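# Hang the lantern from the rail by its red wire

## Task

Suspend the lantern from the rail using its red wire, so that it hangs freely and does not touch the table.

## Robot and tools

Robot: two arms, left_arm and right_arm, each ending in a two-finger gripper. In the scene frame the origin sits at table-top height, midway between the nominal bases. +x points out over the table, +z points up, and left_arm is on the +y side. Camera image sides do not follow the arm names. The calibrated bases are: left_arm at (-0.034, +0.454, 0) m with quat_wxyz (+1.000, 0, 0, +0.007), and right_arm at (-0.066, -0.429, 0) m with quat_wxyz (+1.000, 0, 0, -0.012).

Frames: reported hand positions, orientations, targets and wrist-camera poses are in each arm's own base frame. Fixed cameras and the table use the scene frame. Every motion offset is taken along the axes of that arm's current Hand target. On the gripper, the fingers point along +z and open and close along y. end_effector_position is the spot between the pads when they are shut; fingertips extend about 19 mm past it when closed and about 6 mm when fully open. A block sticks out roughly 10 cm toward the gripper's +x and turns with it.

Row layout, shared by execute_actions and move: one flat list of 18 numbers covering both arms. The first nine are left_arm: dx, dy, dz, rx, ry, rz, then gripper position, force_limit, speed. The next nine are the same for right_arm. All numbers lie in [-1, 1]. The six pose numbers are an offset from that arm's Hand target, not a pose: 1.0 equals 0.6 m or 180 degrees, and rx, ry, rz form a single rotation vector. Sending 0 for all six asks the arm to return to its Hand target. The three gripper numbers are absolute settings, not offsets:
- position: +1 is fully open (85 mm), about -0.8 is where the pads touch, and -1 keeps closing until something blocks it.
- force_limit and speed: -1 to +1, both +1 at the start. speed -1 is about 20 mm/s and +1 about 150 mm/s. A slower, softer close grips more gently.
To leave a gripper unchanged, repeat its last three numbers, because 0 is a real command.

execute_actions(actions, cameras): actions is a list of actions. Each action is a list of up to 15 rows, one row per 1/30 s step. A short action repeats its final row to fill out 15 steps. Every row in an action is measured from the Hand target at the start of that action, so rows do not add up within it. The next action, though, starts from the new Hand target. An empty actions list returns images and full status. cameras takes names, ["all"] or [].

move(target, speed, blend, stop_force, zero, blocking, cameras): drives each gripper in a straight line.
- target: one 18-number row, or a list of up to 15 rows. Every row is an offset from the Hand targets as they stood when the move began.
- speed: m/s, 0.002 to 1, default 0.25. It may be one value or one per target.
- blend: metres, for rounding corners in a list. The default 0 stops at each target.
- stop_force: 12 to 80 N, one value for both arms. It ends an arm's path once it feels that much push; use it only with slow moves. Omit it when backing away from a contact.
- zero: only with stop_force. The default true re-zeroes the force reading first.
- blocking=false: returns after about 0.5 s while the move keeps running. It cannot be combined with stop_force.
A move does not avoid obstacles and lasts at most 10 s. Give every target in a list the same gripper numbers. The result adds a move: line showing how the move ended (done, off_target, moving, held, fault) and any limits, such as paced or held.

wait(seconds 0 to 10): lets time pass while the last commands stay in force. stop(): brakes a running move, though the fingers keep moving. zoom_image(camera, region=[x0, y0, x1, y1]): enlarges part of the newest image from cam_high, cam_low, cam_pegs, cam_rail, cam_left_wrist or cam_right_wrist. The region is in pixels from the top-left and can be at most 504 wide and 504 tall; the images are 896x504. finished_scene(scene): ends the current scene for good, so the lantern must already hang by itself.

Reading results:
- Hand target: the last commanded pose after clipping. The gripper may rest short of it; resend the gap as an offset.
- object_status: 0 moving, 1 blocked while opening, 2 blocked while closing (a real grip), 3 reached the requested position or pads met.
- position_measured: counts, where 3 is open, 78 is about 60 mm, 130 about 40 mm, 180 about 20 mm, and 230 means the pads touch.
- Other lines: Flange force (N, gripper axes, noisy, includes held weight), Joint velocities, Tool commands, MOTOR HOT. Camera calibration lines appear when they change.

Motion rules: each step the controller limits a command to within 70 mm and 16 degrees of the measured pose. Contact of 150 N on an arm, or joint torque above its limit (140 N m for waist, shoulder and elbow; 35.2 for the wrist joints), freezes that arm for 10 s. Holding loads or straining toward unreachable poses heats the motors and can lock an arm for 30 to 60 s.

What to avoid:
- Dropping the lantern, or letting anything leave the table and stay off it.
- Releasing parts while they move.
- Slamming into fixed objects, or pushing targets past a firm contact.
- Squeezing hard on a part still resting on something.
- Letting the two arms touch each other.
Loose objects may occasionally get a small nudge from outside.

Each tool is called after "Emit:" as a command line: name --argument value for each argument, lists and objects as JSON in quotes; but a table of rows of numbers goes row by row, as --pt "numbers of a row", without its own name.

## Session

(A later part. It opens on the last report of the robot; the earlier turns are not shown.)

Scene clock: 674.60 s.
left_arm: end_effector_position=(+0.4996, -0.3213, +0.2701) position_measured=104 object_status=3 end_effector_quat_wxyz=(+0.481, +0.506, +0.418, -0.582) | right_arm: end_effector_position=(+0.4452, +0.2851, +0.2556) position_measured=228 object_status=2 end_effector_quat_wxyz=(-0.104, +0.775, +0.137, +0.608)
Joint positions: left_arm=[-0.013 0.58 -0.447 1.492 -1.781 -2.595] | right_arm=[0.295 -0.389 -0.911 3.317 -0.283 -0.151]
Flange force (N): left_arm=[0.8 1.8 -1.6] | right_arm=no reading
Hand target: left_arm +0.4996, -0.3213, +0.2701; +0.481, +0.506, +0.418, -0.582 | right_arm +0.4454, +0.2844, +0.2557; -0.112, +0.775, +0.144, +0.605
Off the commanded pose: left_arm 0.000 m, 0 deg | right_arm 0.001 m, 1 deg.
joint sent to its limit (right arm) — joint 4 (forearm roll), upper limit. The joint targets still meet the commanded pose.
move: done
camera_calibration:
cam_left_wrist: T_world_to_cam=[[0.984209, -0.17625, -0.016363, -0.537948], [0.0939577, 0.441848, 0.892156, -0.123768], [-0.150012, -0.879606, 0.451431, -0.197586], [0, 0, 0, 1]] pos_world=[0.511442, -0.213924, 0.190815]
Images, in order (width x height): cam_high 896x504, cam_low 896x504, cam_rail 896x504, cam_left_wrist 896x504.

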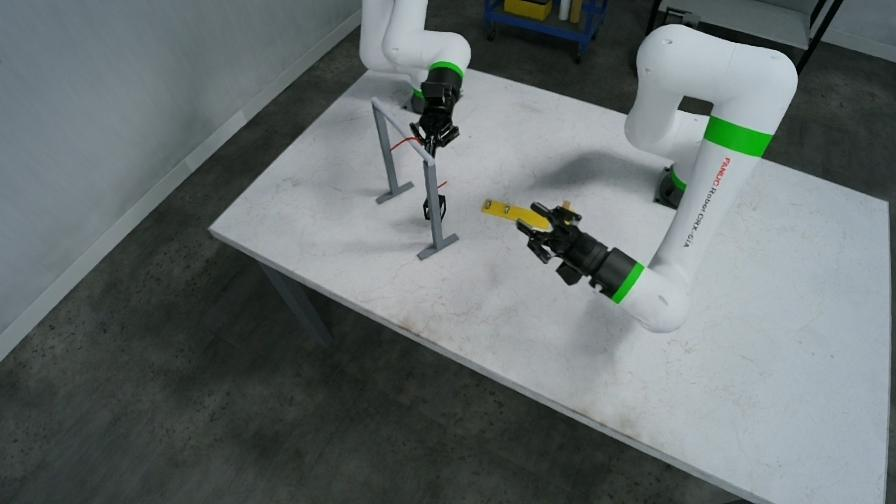

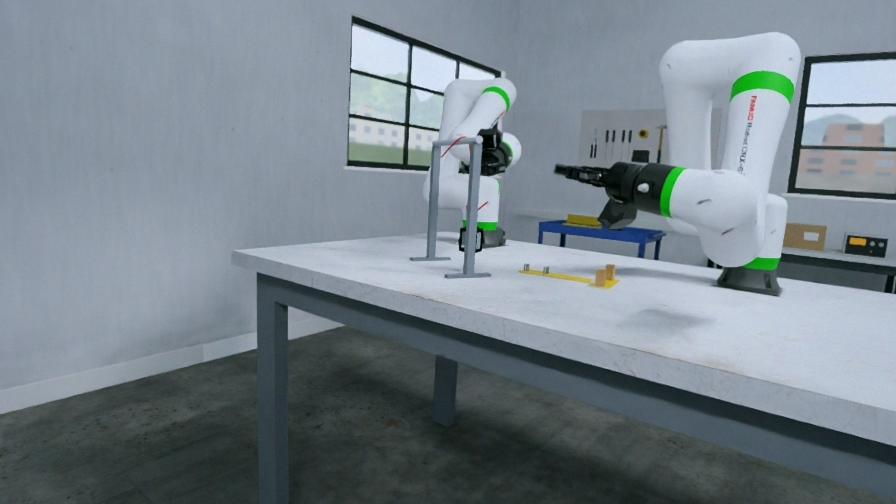

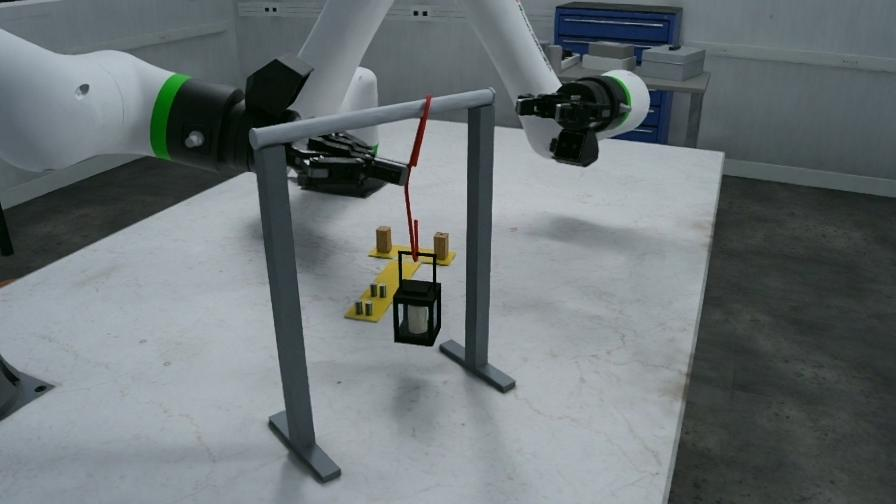

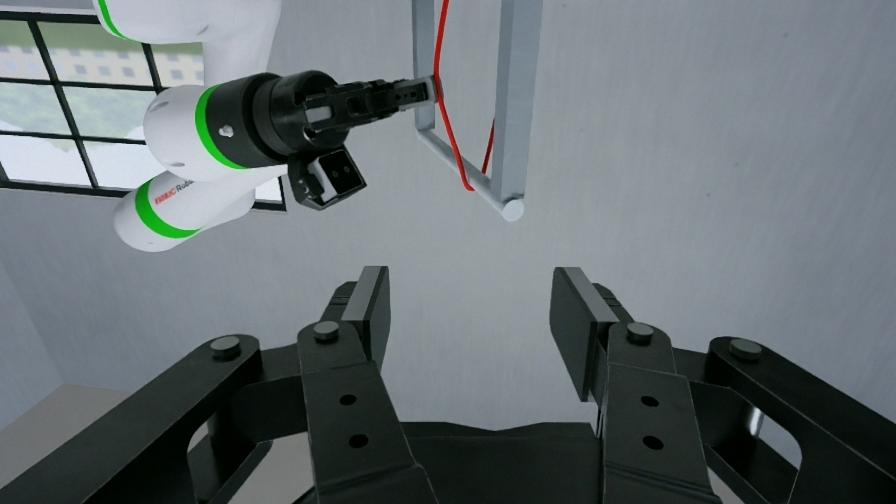

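Emit:
move --pt "0 0 0 0 0 0 0.2 0 0 0.0022 0.0098 0.0087 0 0 0 -1 0.5 -0.5" --speed 0.02 --cameras '["cam_left_wrist","cam_rail","cam_low","cam_high"]'

Emit:
zoom_image --camera "cam_low" --region '[420, 110, 520, 220]'

Emit:
zoom_image --camera "cam_left_wrist" --region '[350, 0, 550, 240]'

Emit:
zoom_image --camera "cam_high" --region '[380, 110, 450, 190]'

Scene clock: 687.07 s.
left_arm: end_effector_position=(+0.4996, -0.3213, +0.2701) position_measured=104 object_status=3 end_effector_quat_wxyz=(+0.481, +0.506, +0.418, -0.582) | right_arm: end_effector_position=(+0.4523, +0.2816, +0.2556) position_measured=228 object_status=2 end_effector_quat_wxyz=(-0.101, +0.775, +0.134, +0.609)
Joint positions: left_arm=[-0.013 0.58 -0.447 1.492 -1.781 -2.595] | right_arm=[0.284 -0.374 -0.903 3.317 -0.292 -0.148]
Flange force (N): left_arm=[0.7 1.8 -1.8] | right_arm=no reading
Hand target: left_arm +0.4996, -0.3213, +0.2701; +0.481, +0.506, +0.418, -0.582 | right_arm +0.4525, +0.2808, +0.2557; -0.112, +0.775, +0.144, +0.605
Off the commanded pose: left_arm 0.000 m, 0 deg | right_arm 0.001 m, 2 deg.
joint sent to its limit (right arm) — joint 4 (forearm roll), upper limit. The joint targets still meet the commanded pose.
move: done
camera_calibration:
cam_left_wrist: T_world_to_cam=[[0.984209, -0.17625, -0.016363, -0.537948], [0.0939577, 0.441848, 0.892156, -0.123768], [-0.150012, -0.879606, 0.451431, -0.197586], [0, 0, 0, 1]] pos_world=[0.511442, -0.213924, 0.190815]
Images, in order (width x height): cam_high 896x504, cam_low 896x504, cam_rail 896x504, cam_left_wrist 896x504.

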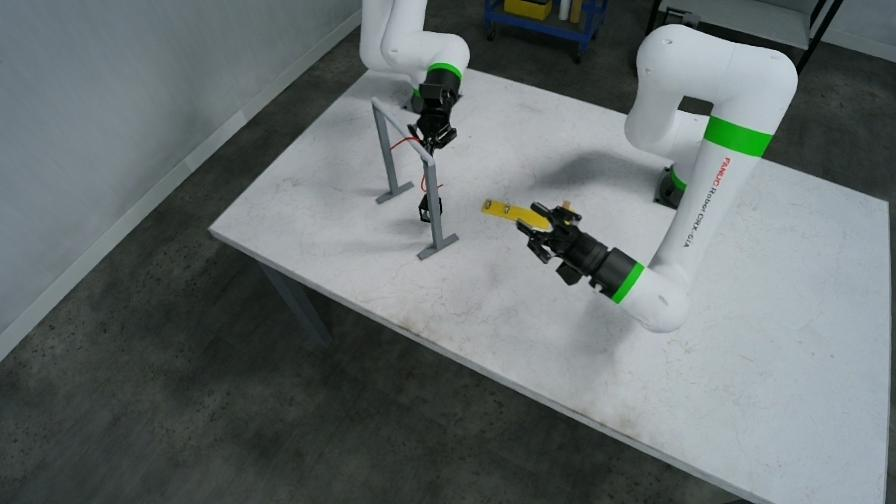

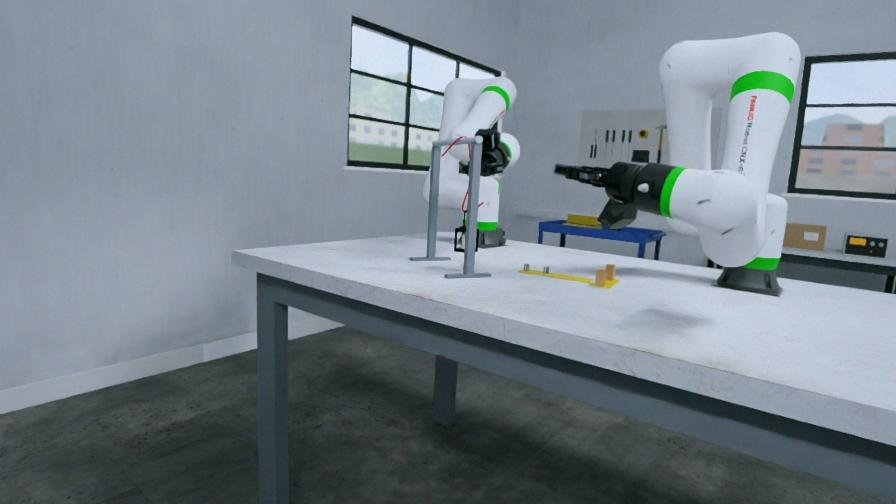

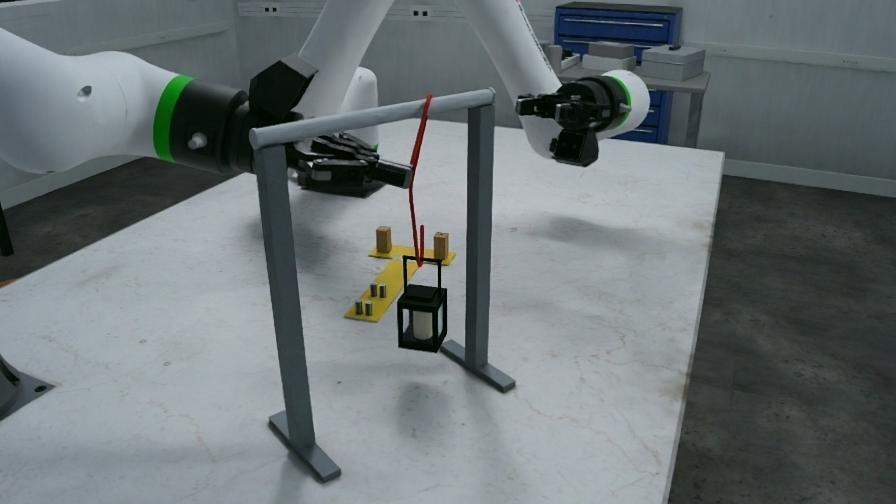

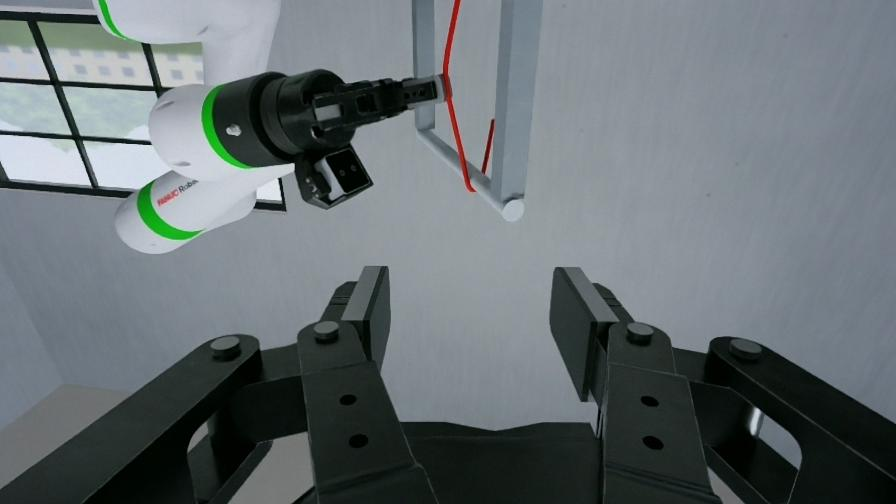

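Scaled by 4.582.

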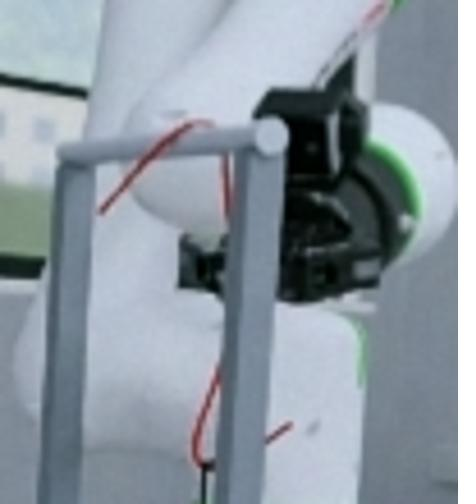

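Scaled by 2.100.

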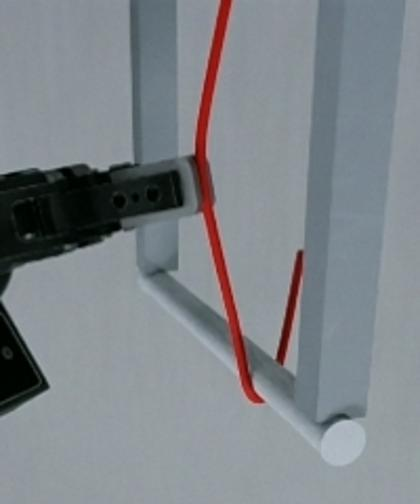

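Scaled by 6.300.

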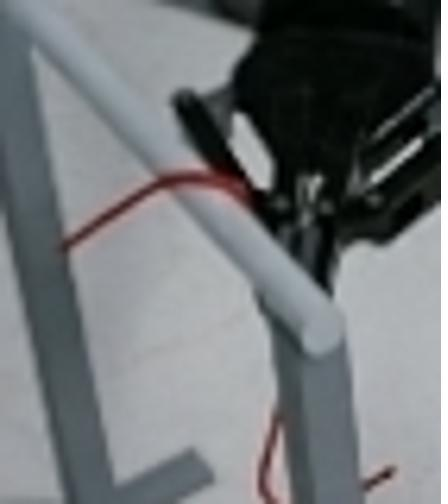

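Emit:
move --target '[0,0,0,0,0,0,0.2,0,0,0,0,0,0,0,0,-0.7,0,-1]' --cameras '["cam_rail","cam_low","cam_high","cam_left_wrist"]'

Emit:
zoom_image --camera "cam_low" --region '[420, 110, 520, 220]'

Emit:
zoom_image --camera "cam_left_wrist" --region '[350, 0, 550, 240]'

Emit:
zoom_image --camera "cam_rail" --region '[350, 70, 490, 360]'

Scene clock: 690.73 s.
left_arm: end_effector_position=(+0.4996, -0.3213, +0.2701) position_measured=104 object_status=3 end_effector_quat_wxyz=(+0.481, +0.506, +0.418, -0.582) | right_arm: end_effector_position=(+0.4524, +0.2816, +0.2557) position_measured=217 object_status=0 end_effector_quat_wxyz=(-0.101, +0.775, +0.134, +0.609)
Joint positions: left_arm=[-0.013 0.58 -0.447 1.492 -1.781 -2.595] | right_arm=[0.284 -0.374 -0.903 3.317 -0.292 -0.148]
Flange force (N): left_arm=[1.3 2.0 -1.8] | right_arm=no reading
Hand target: left_arm +0.4996, -0.3213, +0.2701; +0.481, +0.506, +0.418, -0.582 | right_arm +0.4525, +0.2808, +0.2557; -0.112, +0.775, +0.144, +0.605
Off the commanded pose: left_arm 0.000 m, 0 deg | right_arm 0.001 m, 2 deg.
joint sent to its limit (right arm) — joint 4 (forearm roll), upper limit. The joint targets still meet the commanded pose.
move: done
camera_calibration:
cam_left_wrist: T_world_to_cam=[[0.984209, -0.17625, -0.016363, -0.537948], [0.0939577, 0.441848, 0.892156, -0.123768], [-0.150012, -0.879606, 0.451431, -0.197586], [0, 0, 0, 1]] pos_world=[0.511442, -0.213924, 0.190815]
Images, in order (width x height): cam_high 896x504, cam_low 896x504, cam_rail 896x504, cam_left_wrist 896x504.

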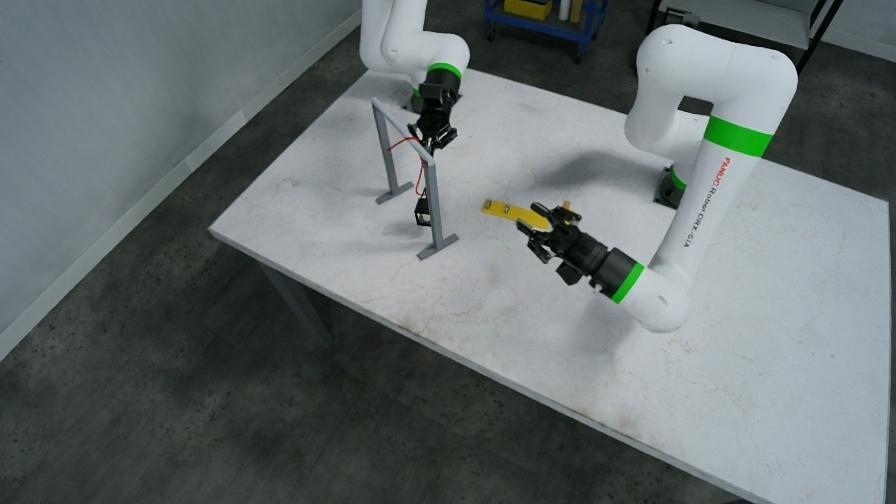

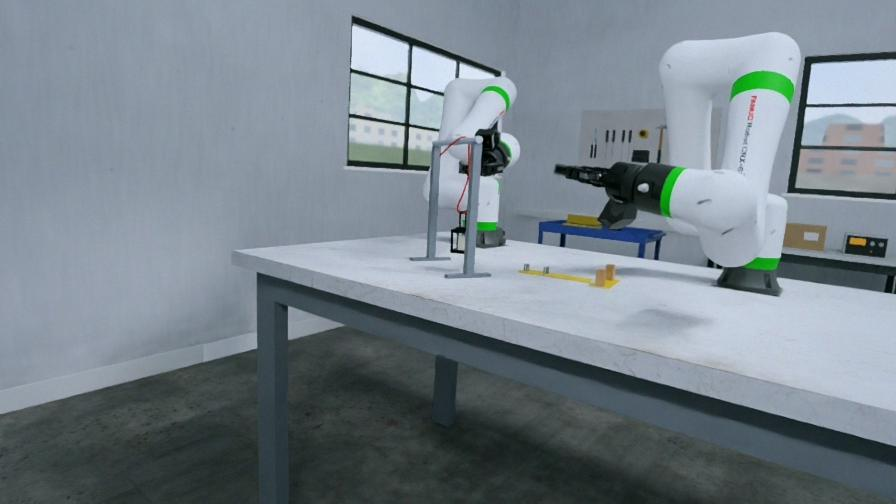

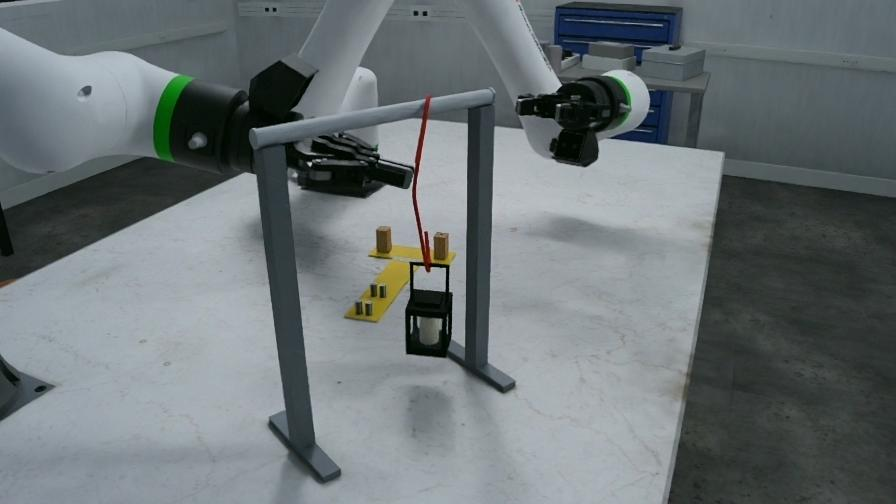

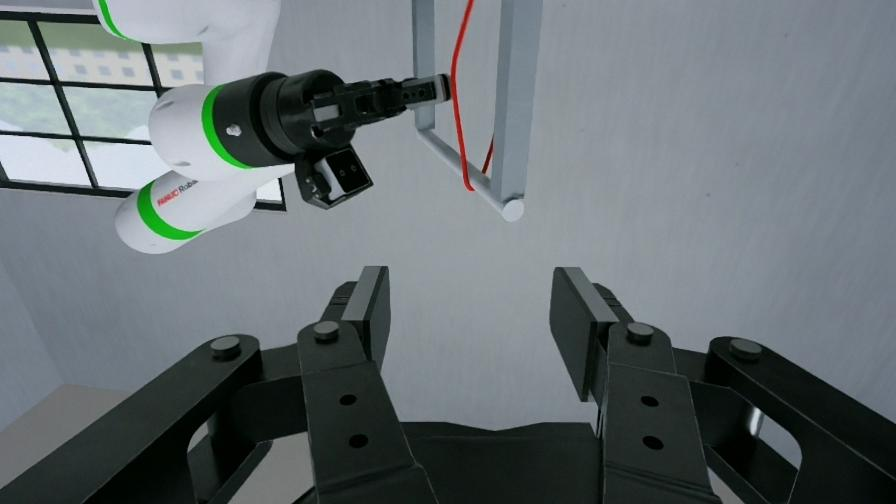

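Scaled by 4.582.

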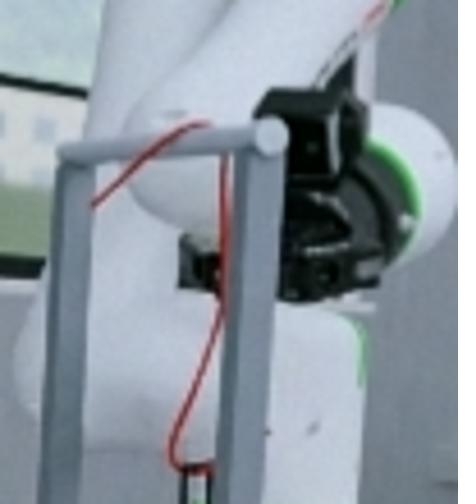

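Scaled by 2.100.

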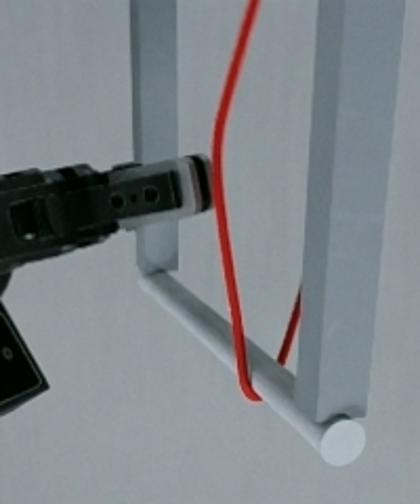

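Scaled by 1.738.

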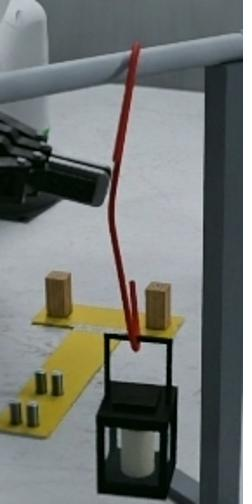

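Emit:
move --pt "0 0 0 0 0 0 0.2 0 0 -0.011 -0.0495 -0.0438 0 0 0 -0.7 0 -1" --pt "0 0 0 0 0 0 0.2 0 0 -0.0082 -0.1915 -0.0327 0 0 0 -0.7 0 -1" --speed '[0.04,0.1]' --blend '[0.01,0]' --cameras '["cam_rail","cam_low","cam_high","cam_left_wrist"]'

Emit:
zoom_image --camera "cam_rail" --region '[350, 70, 490, 360]'

Scene clock: 701.77 s.
left_arm: end_effector_position=(+0.4996, -0.3213, +0.2701) position_measured=104 object_status=3 end_effector_quat_wxyz=(+0.481, +0.506, +0.418, -0.582) | right_arm: end_effector_position=(+0.3925, +0.3809, +0.2557) position_measured=217 object_status=3 end_effector_quat_wxyz=(-0.112, +0.775, +0.144, +0.605)
Joint positions: left_arm=[-0.013 0.58 -0.447 1.492 -1.781 -2.595] | right_arm=[0.872 -0.193 -1.026 2.351 -0.723 0.516]
Flange force (N): left_arm=[1.3 1.8 -1.5] | right_arm=no reading
Hand target: left_arm +0.4996, -0.3213, +0.2701; +0.481, +0.506, +0.418, -0.582 | right_arm +0.3925, +0.3809, +0.2557; -0.112, +0.775, +0.144, +0.605
Off the commanded pose: left_arm 0.000 m, 0 deg | right_arm 0.000 m, 0 deg.
move: done
camera_calibration:
cam_left_wrist: T_world_to_cam=[[0.984209, -0.17625, -0.016363, -0.537948], [0.0939577, 0.441848, 0.892156, -0.123768], [-0.150012, -0.879606, 0.451431, -0.197586], [0, 0, 0, 1]] pos_world=[0.511442, -0.213924, 0.190815]
Images, in order (width x height): cam_high 896x504, cam_low 896x504, cam_rail 896x504, cam_left_wrist 896x504.

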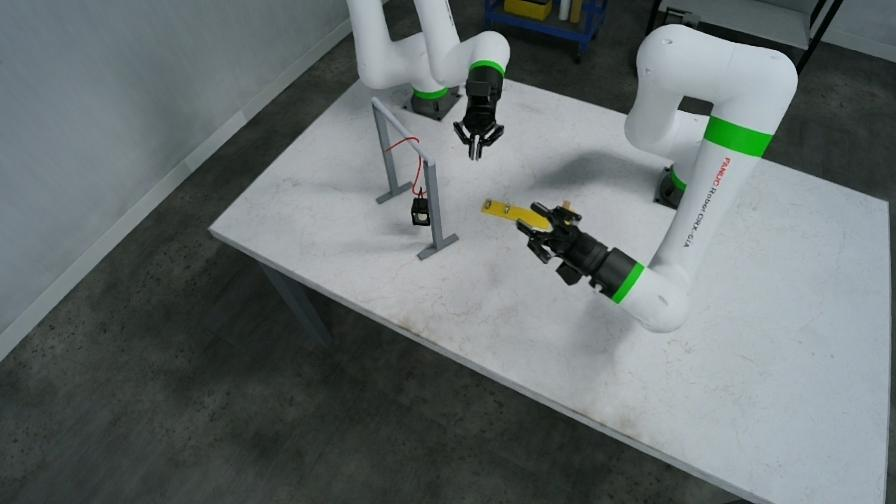

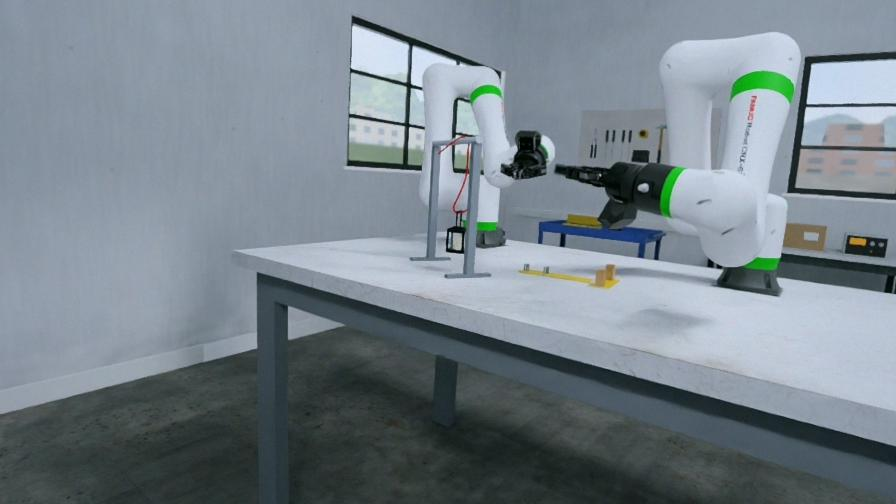

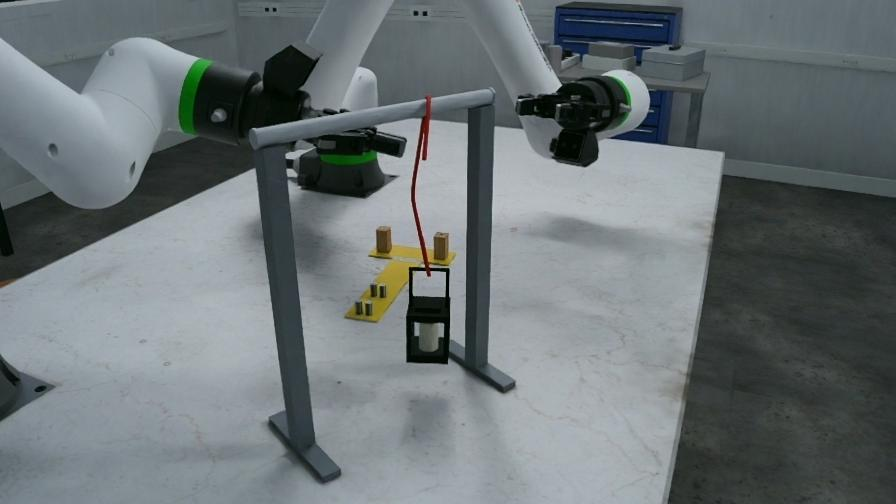

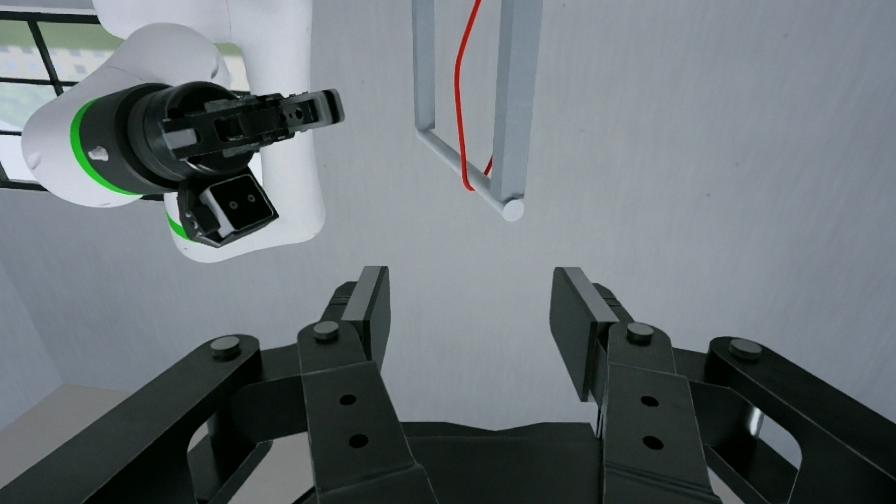

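Scaled by 1.738.

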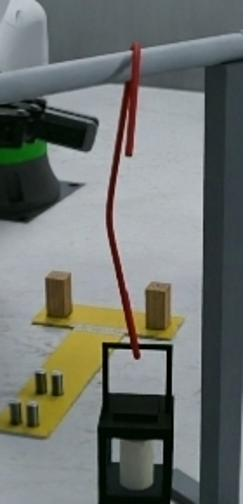

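Emit:
wait --seconds 1.5 --cameras '["cam_rail","cam_low"]'

Scene clock: 704.67 s.
left_arm: end_effector_position=(+0.4996, -0.3213, +0.2701) position_measured=104 object_status=3 end_effector_quat_wxyz=(+0.481, +0.506, +0.418, -0.582) | right_arm: end_effector_position=(+0.3925, +0.3809, +0.2557) position_measured=217 object_status=3 end_effector_quat_wxyz=(-0.112, +0.775, +0.144, +0.605)
Joint positions: left_arm=[-0.013 0.58 -0.447 1.492 -1.781 -2.595] | right_arm=[0.872 -0.193 -1.026 2.351 -0.723 0.516]
Flange force (N): left_arm=[1.3 2.2 -1.6] | right_arm=no reading
Hand target: left_arm +0.4996, -0.3213, +0.2701; +0.481, +0.506, +0.418, -0.582 | right_arm +0.3925, +0.3809, +0.2557; -0.112, +0.775, +0.144, +0.605
Tool commands: left_gripper/position=+0.2 left_gripper/force_limit=+0.0 left_gripper/speed=+0.0 right_gripper/position=-0.7 right_gripper/force_limit=+0.0 right_gripper/speed=-1.0
Off the commanded pose: left_arm 0.000 m, 0 deg | right_arm 0.000 m, 0 deg.
wait: 1.50 s; at rest from the start
Images, in order (width x height): cam_low 896x504, cam_rail 896x504.

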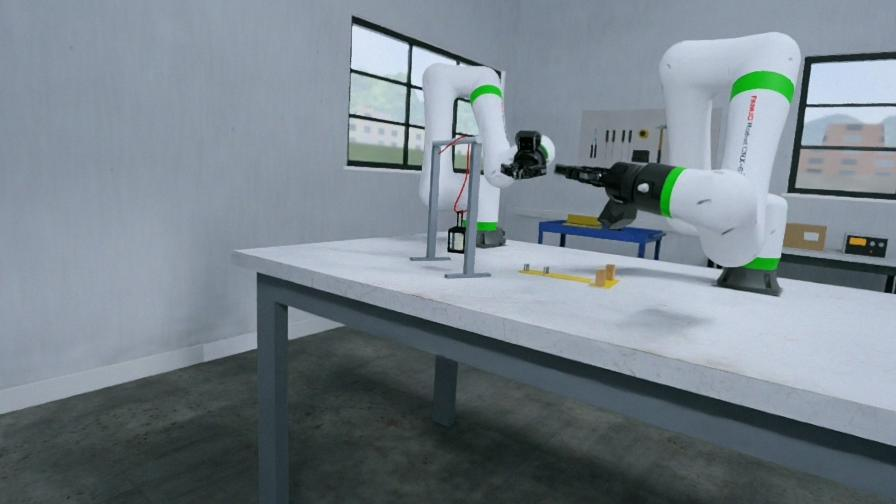

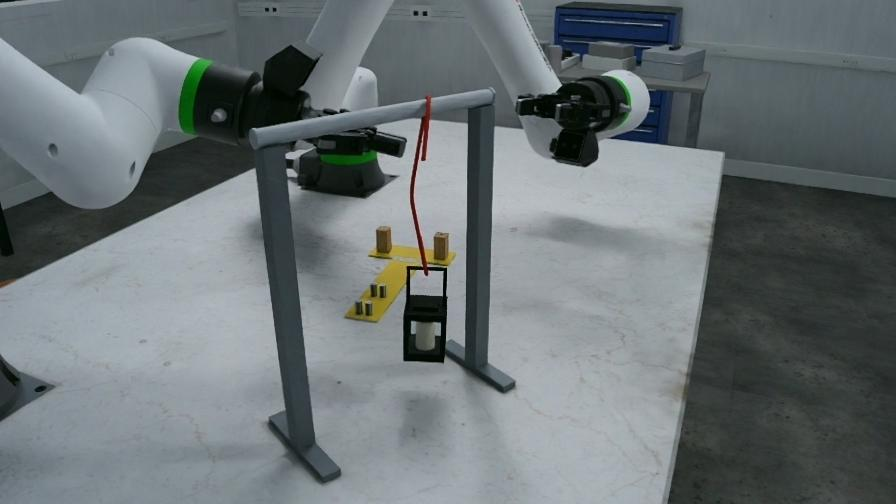

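Emit:
finished_scene --scene 2

The scene is finished: the task was done.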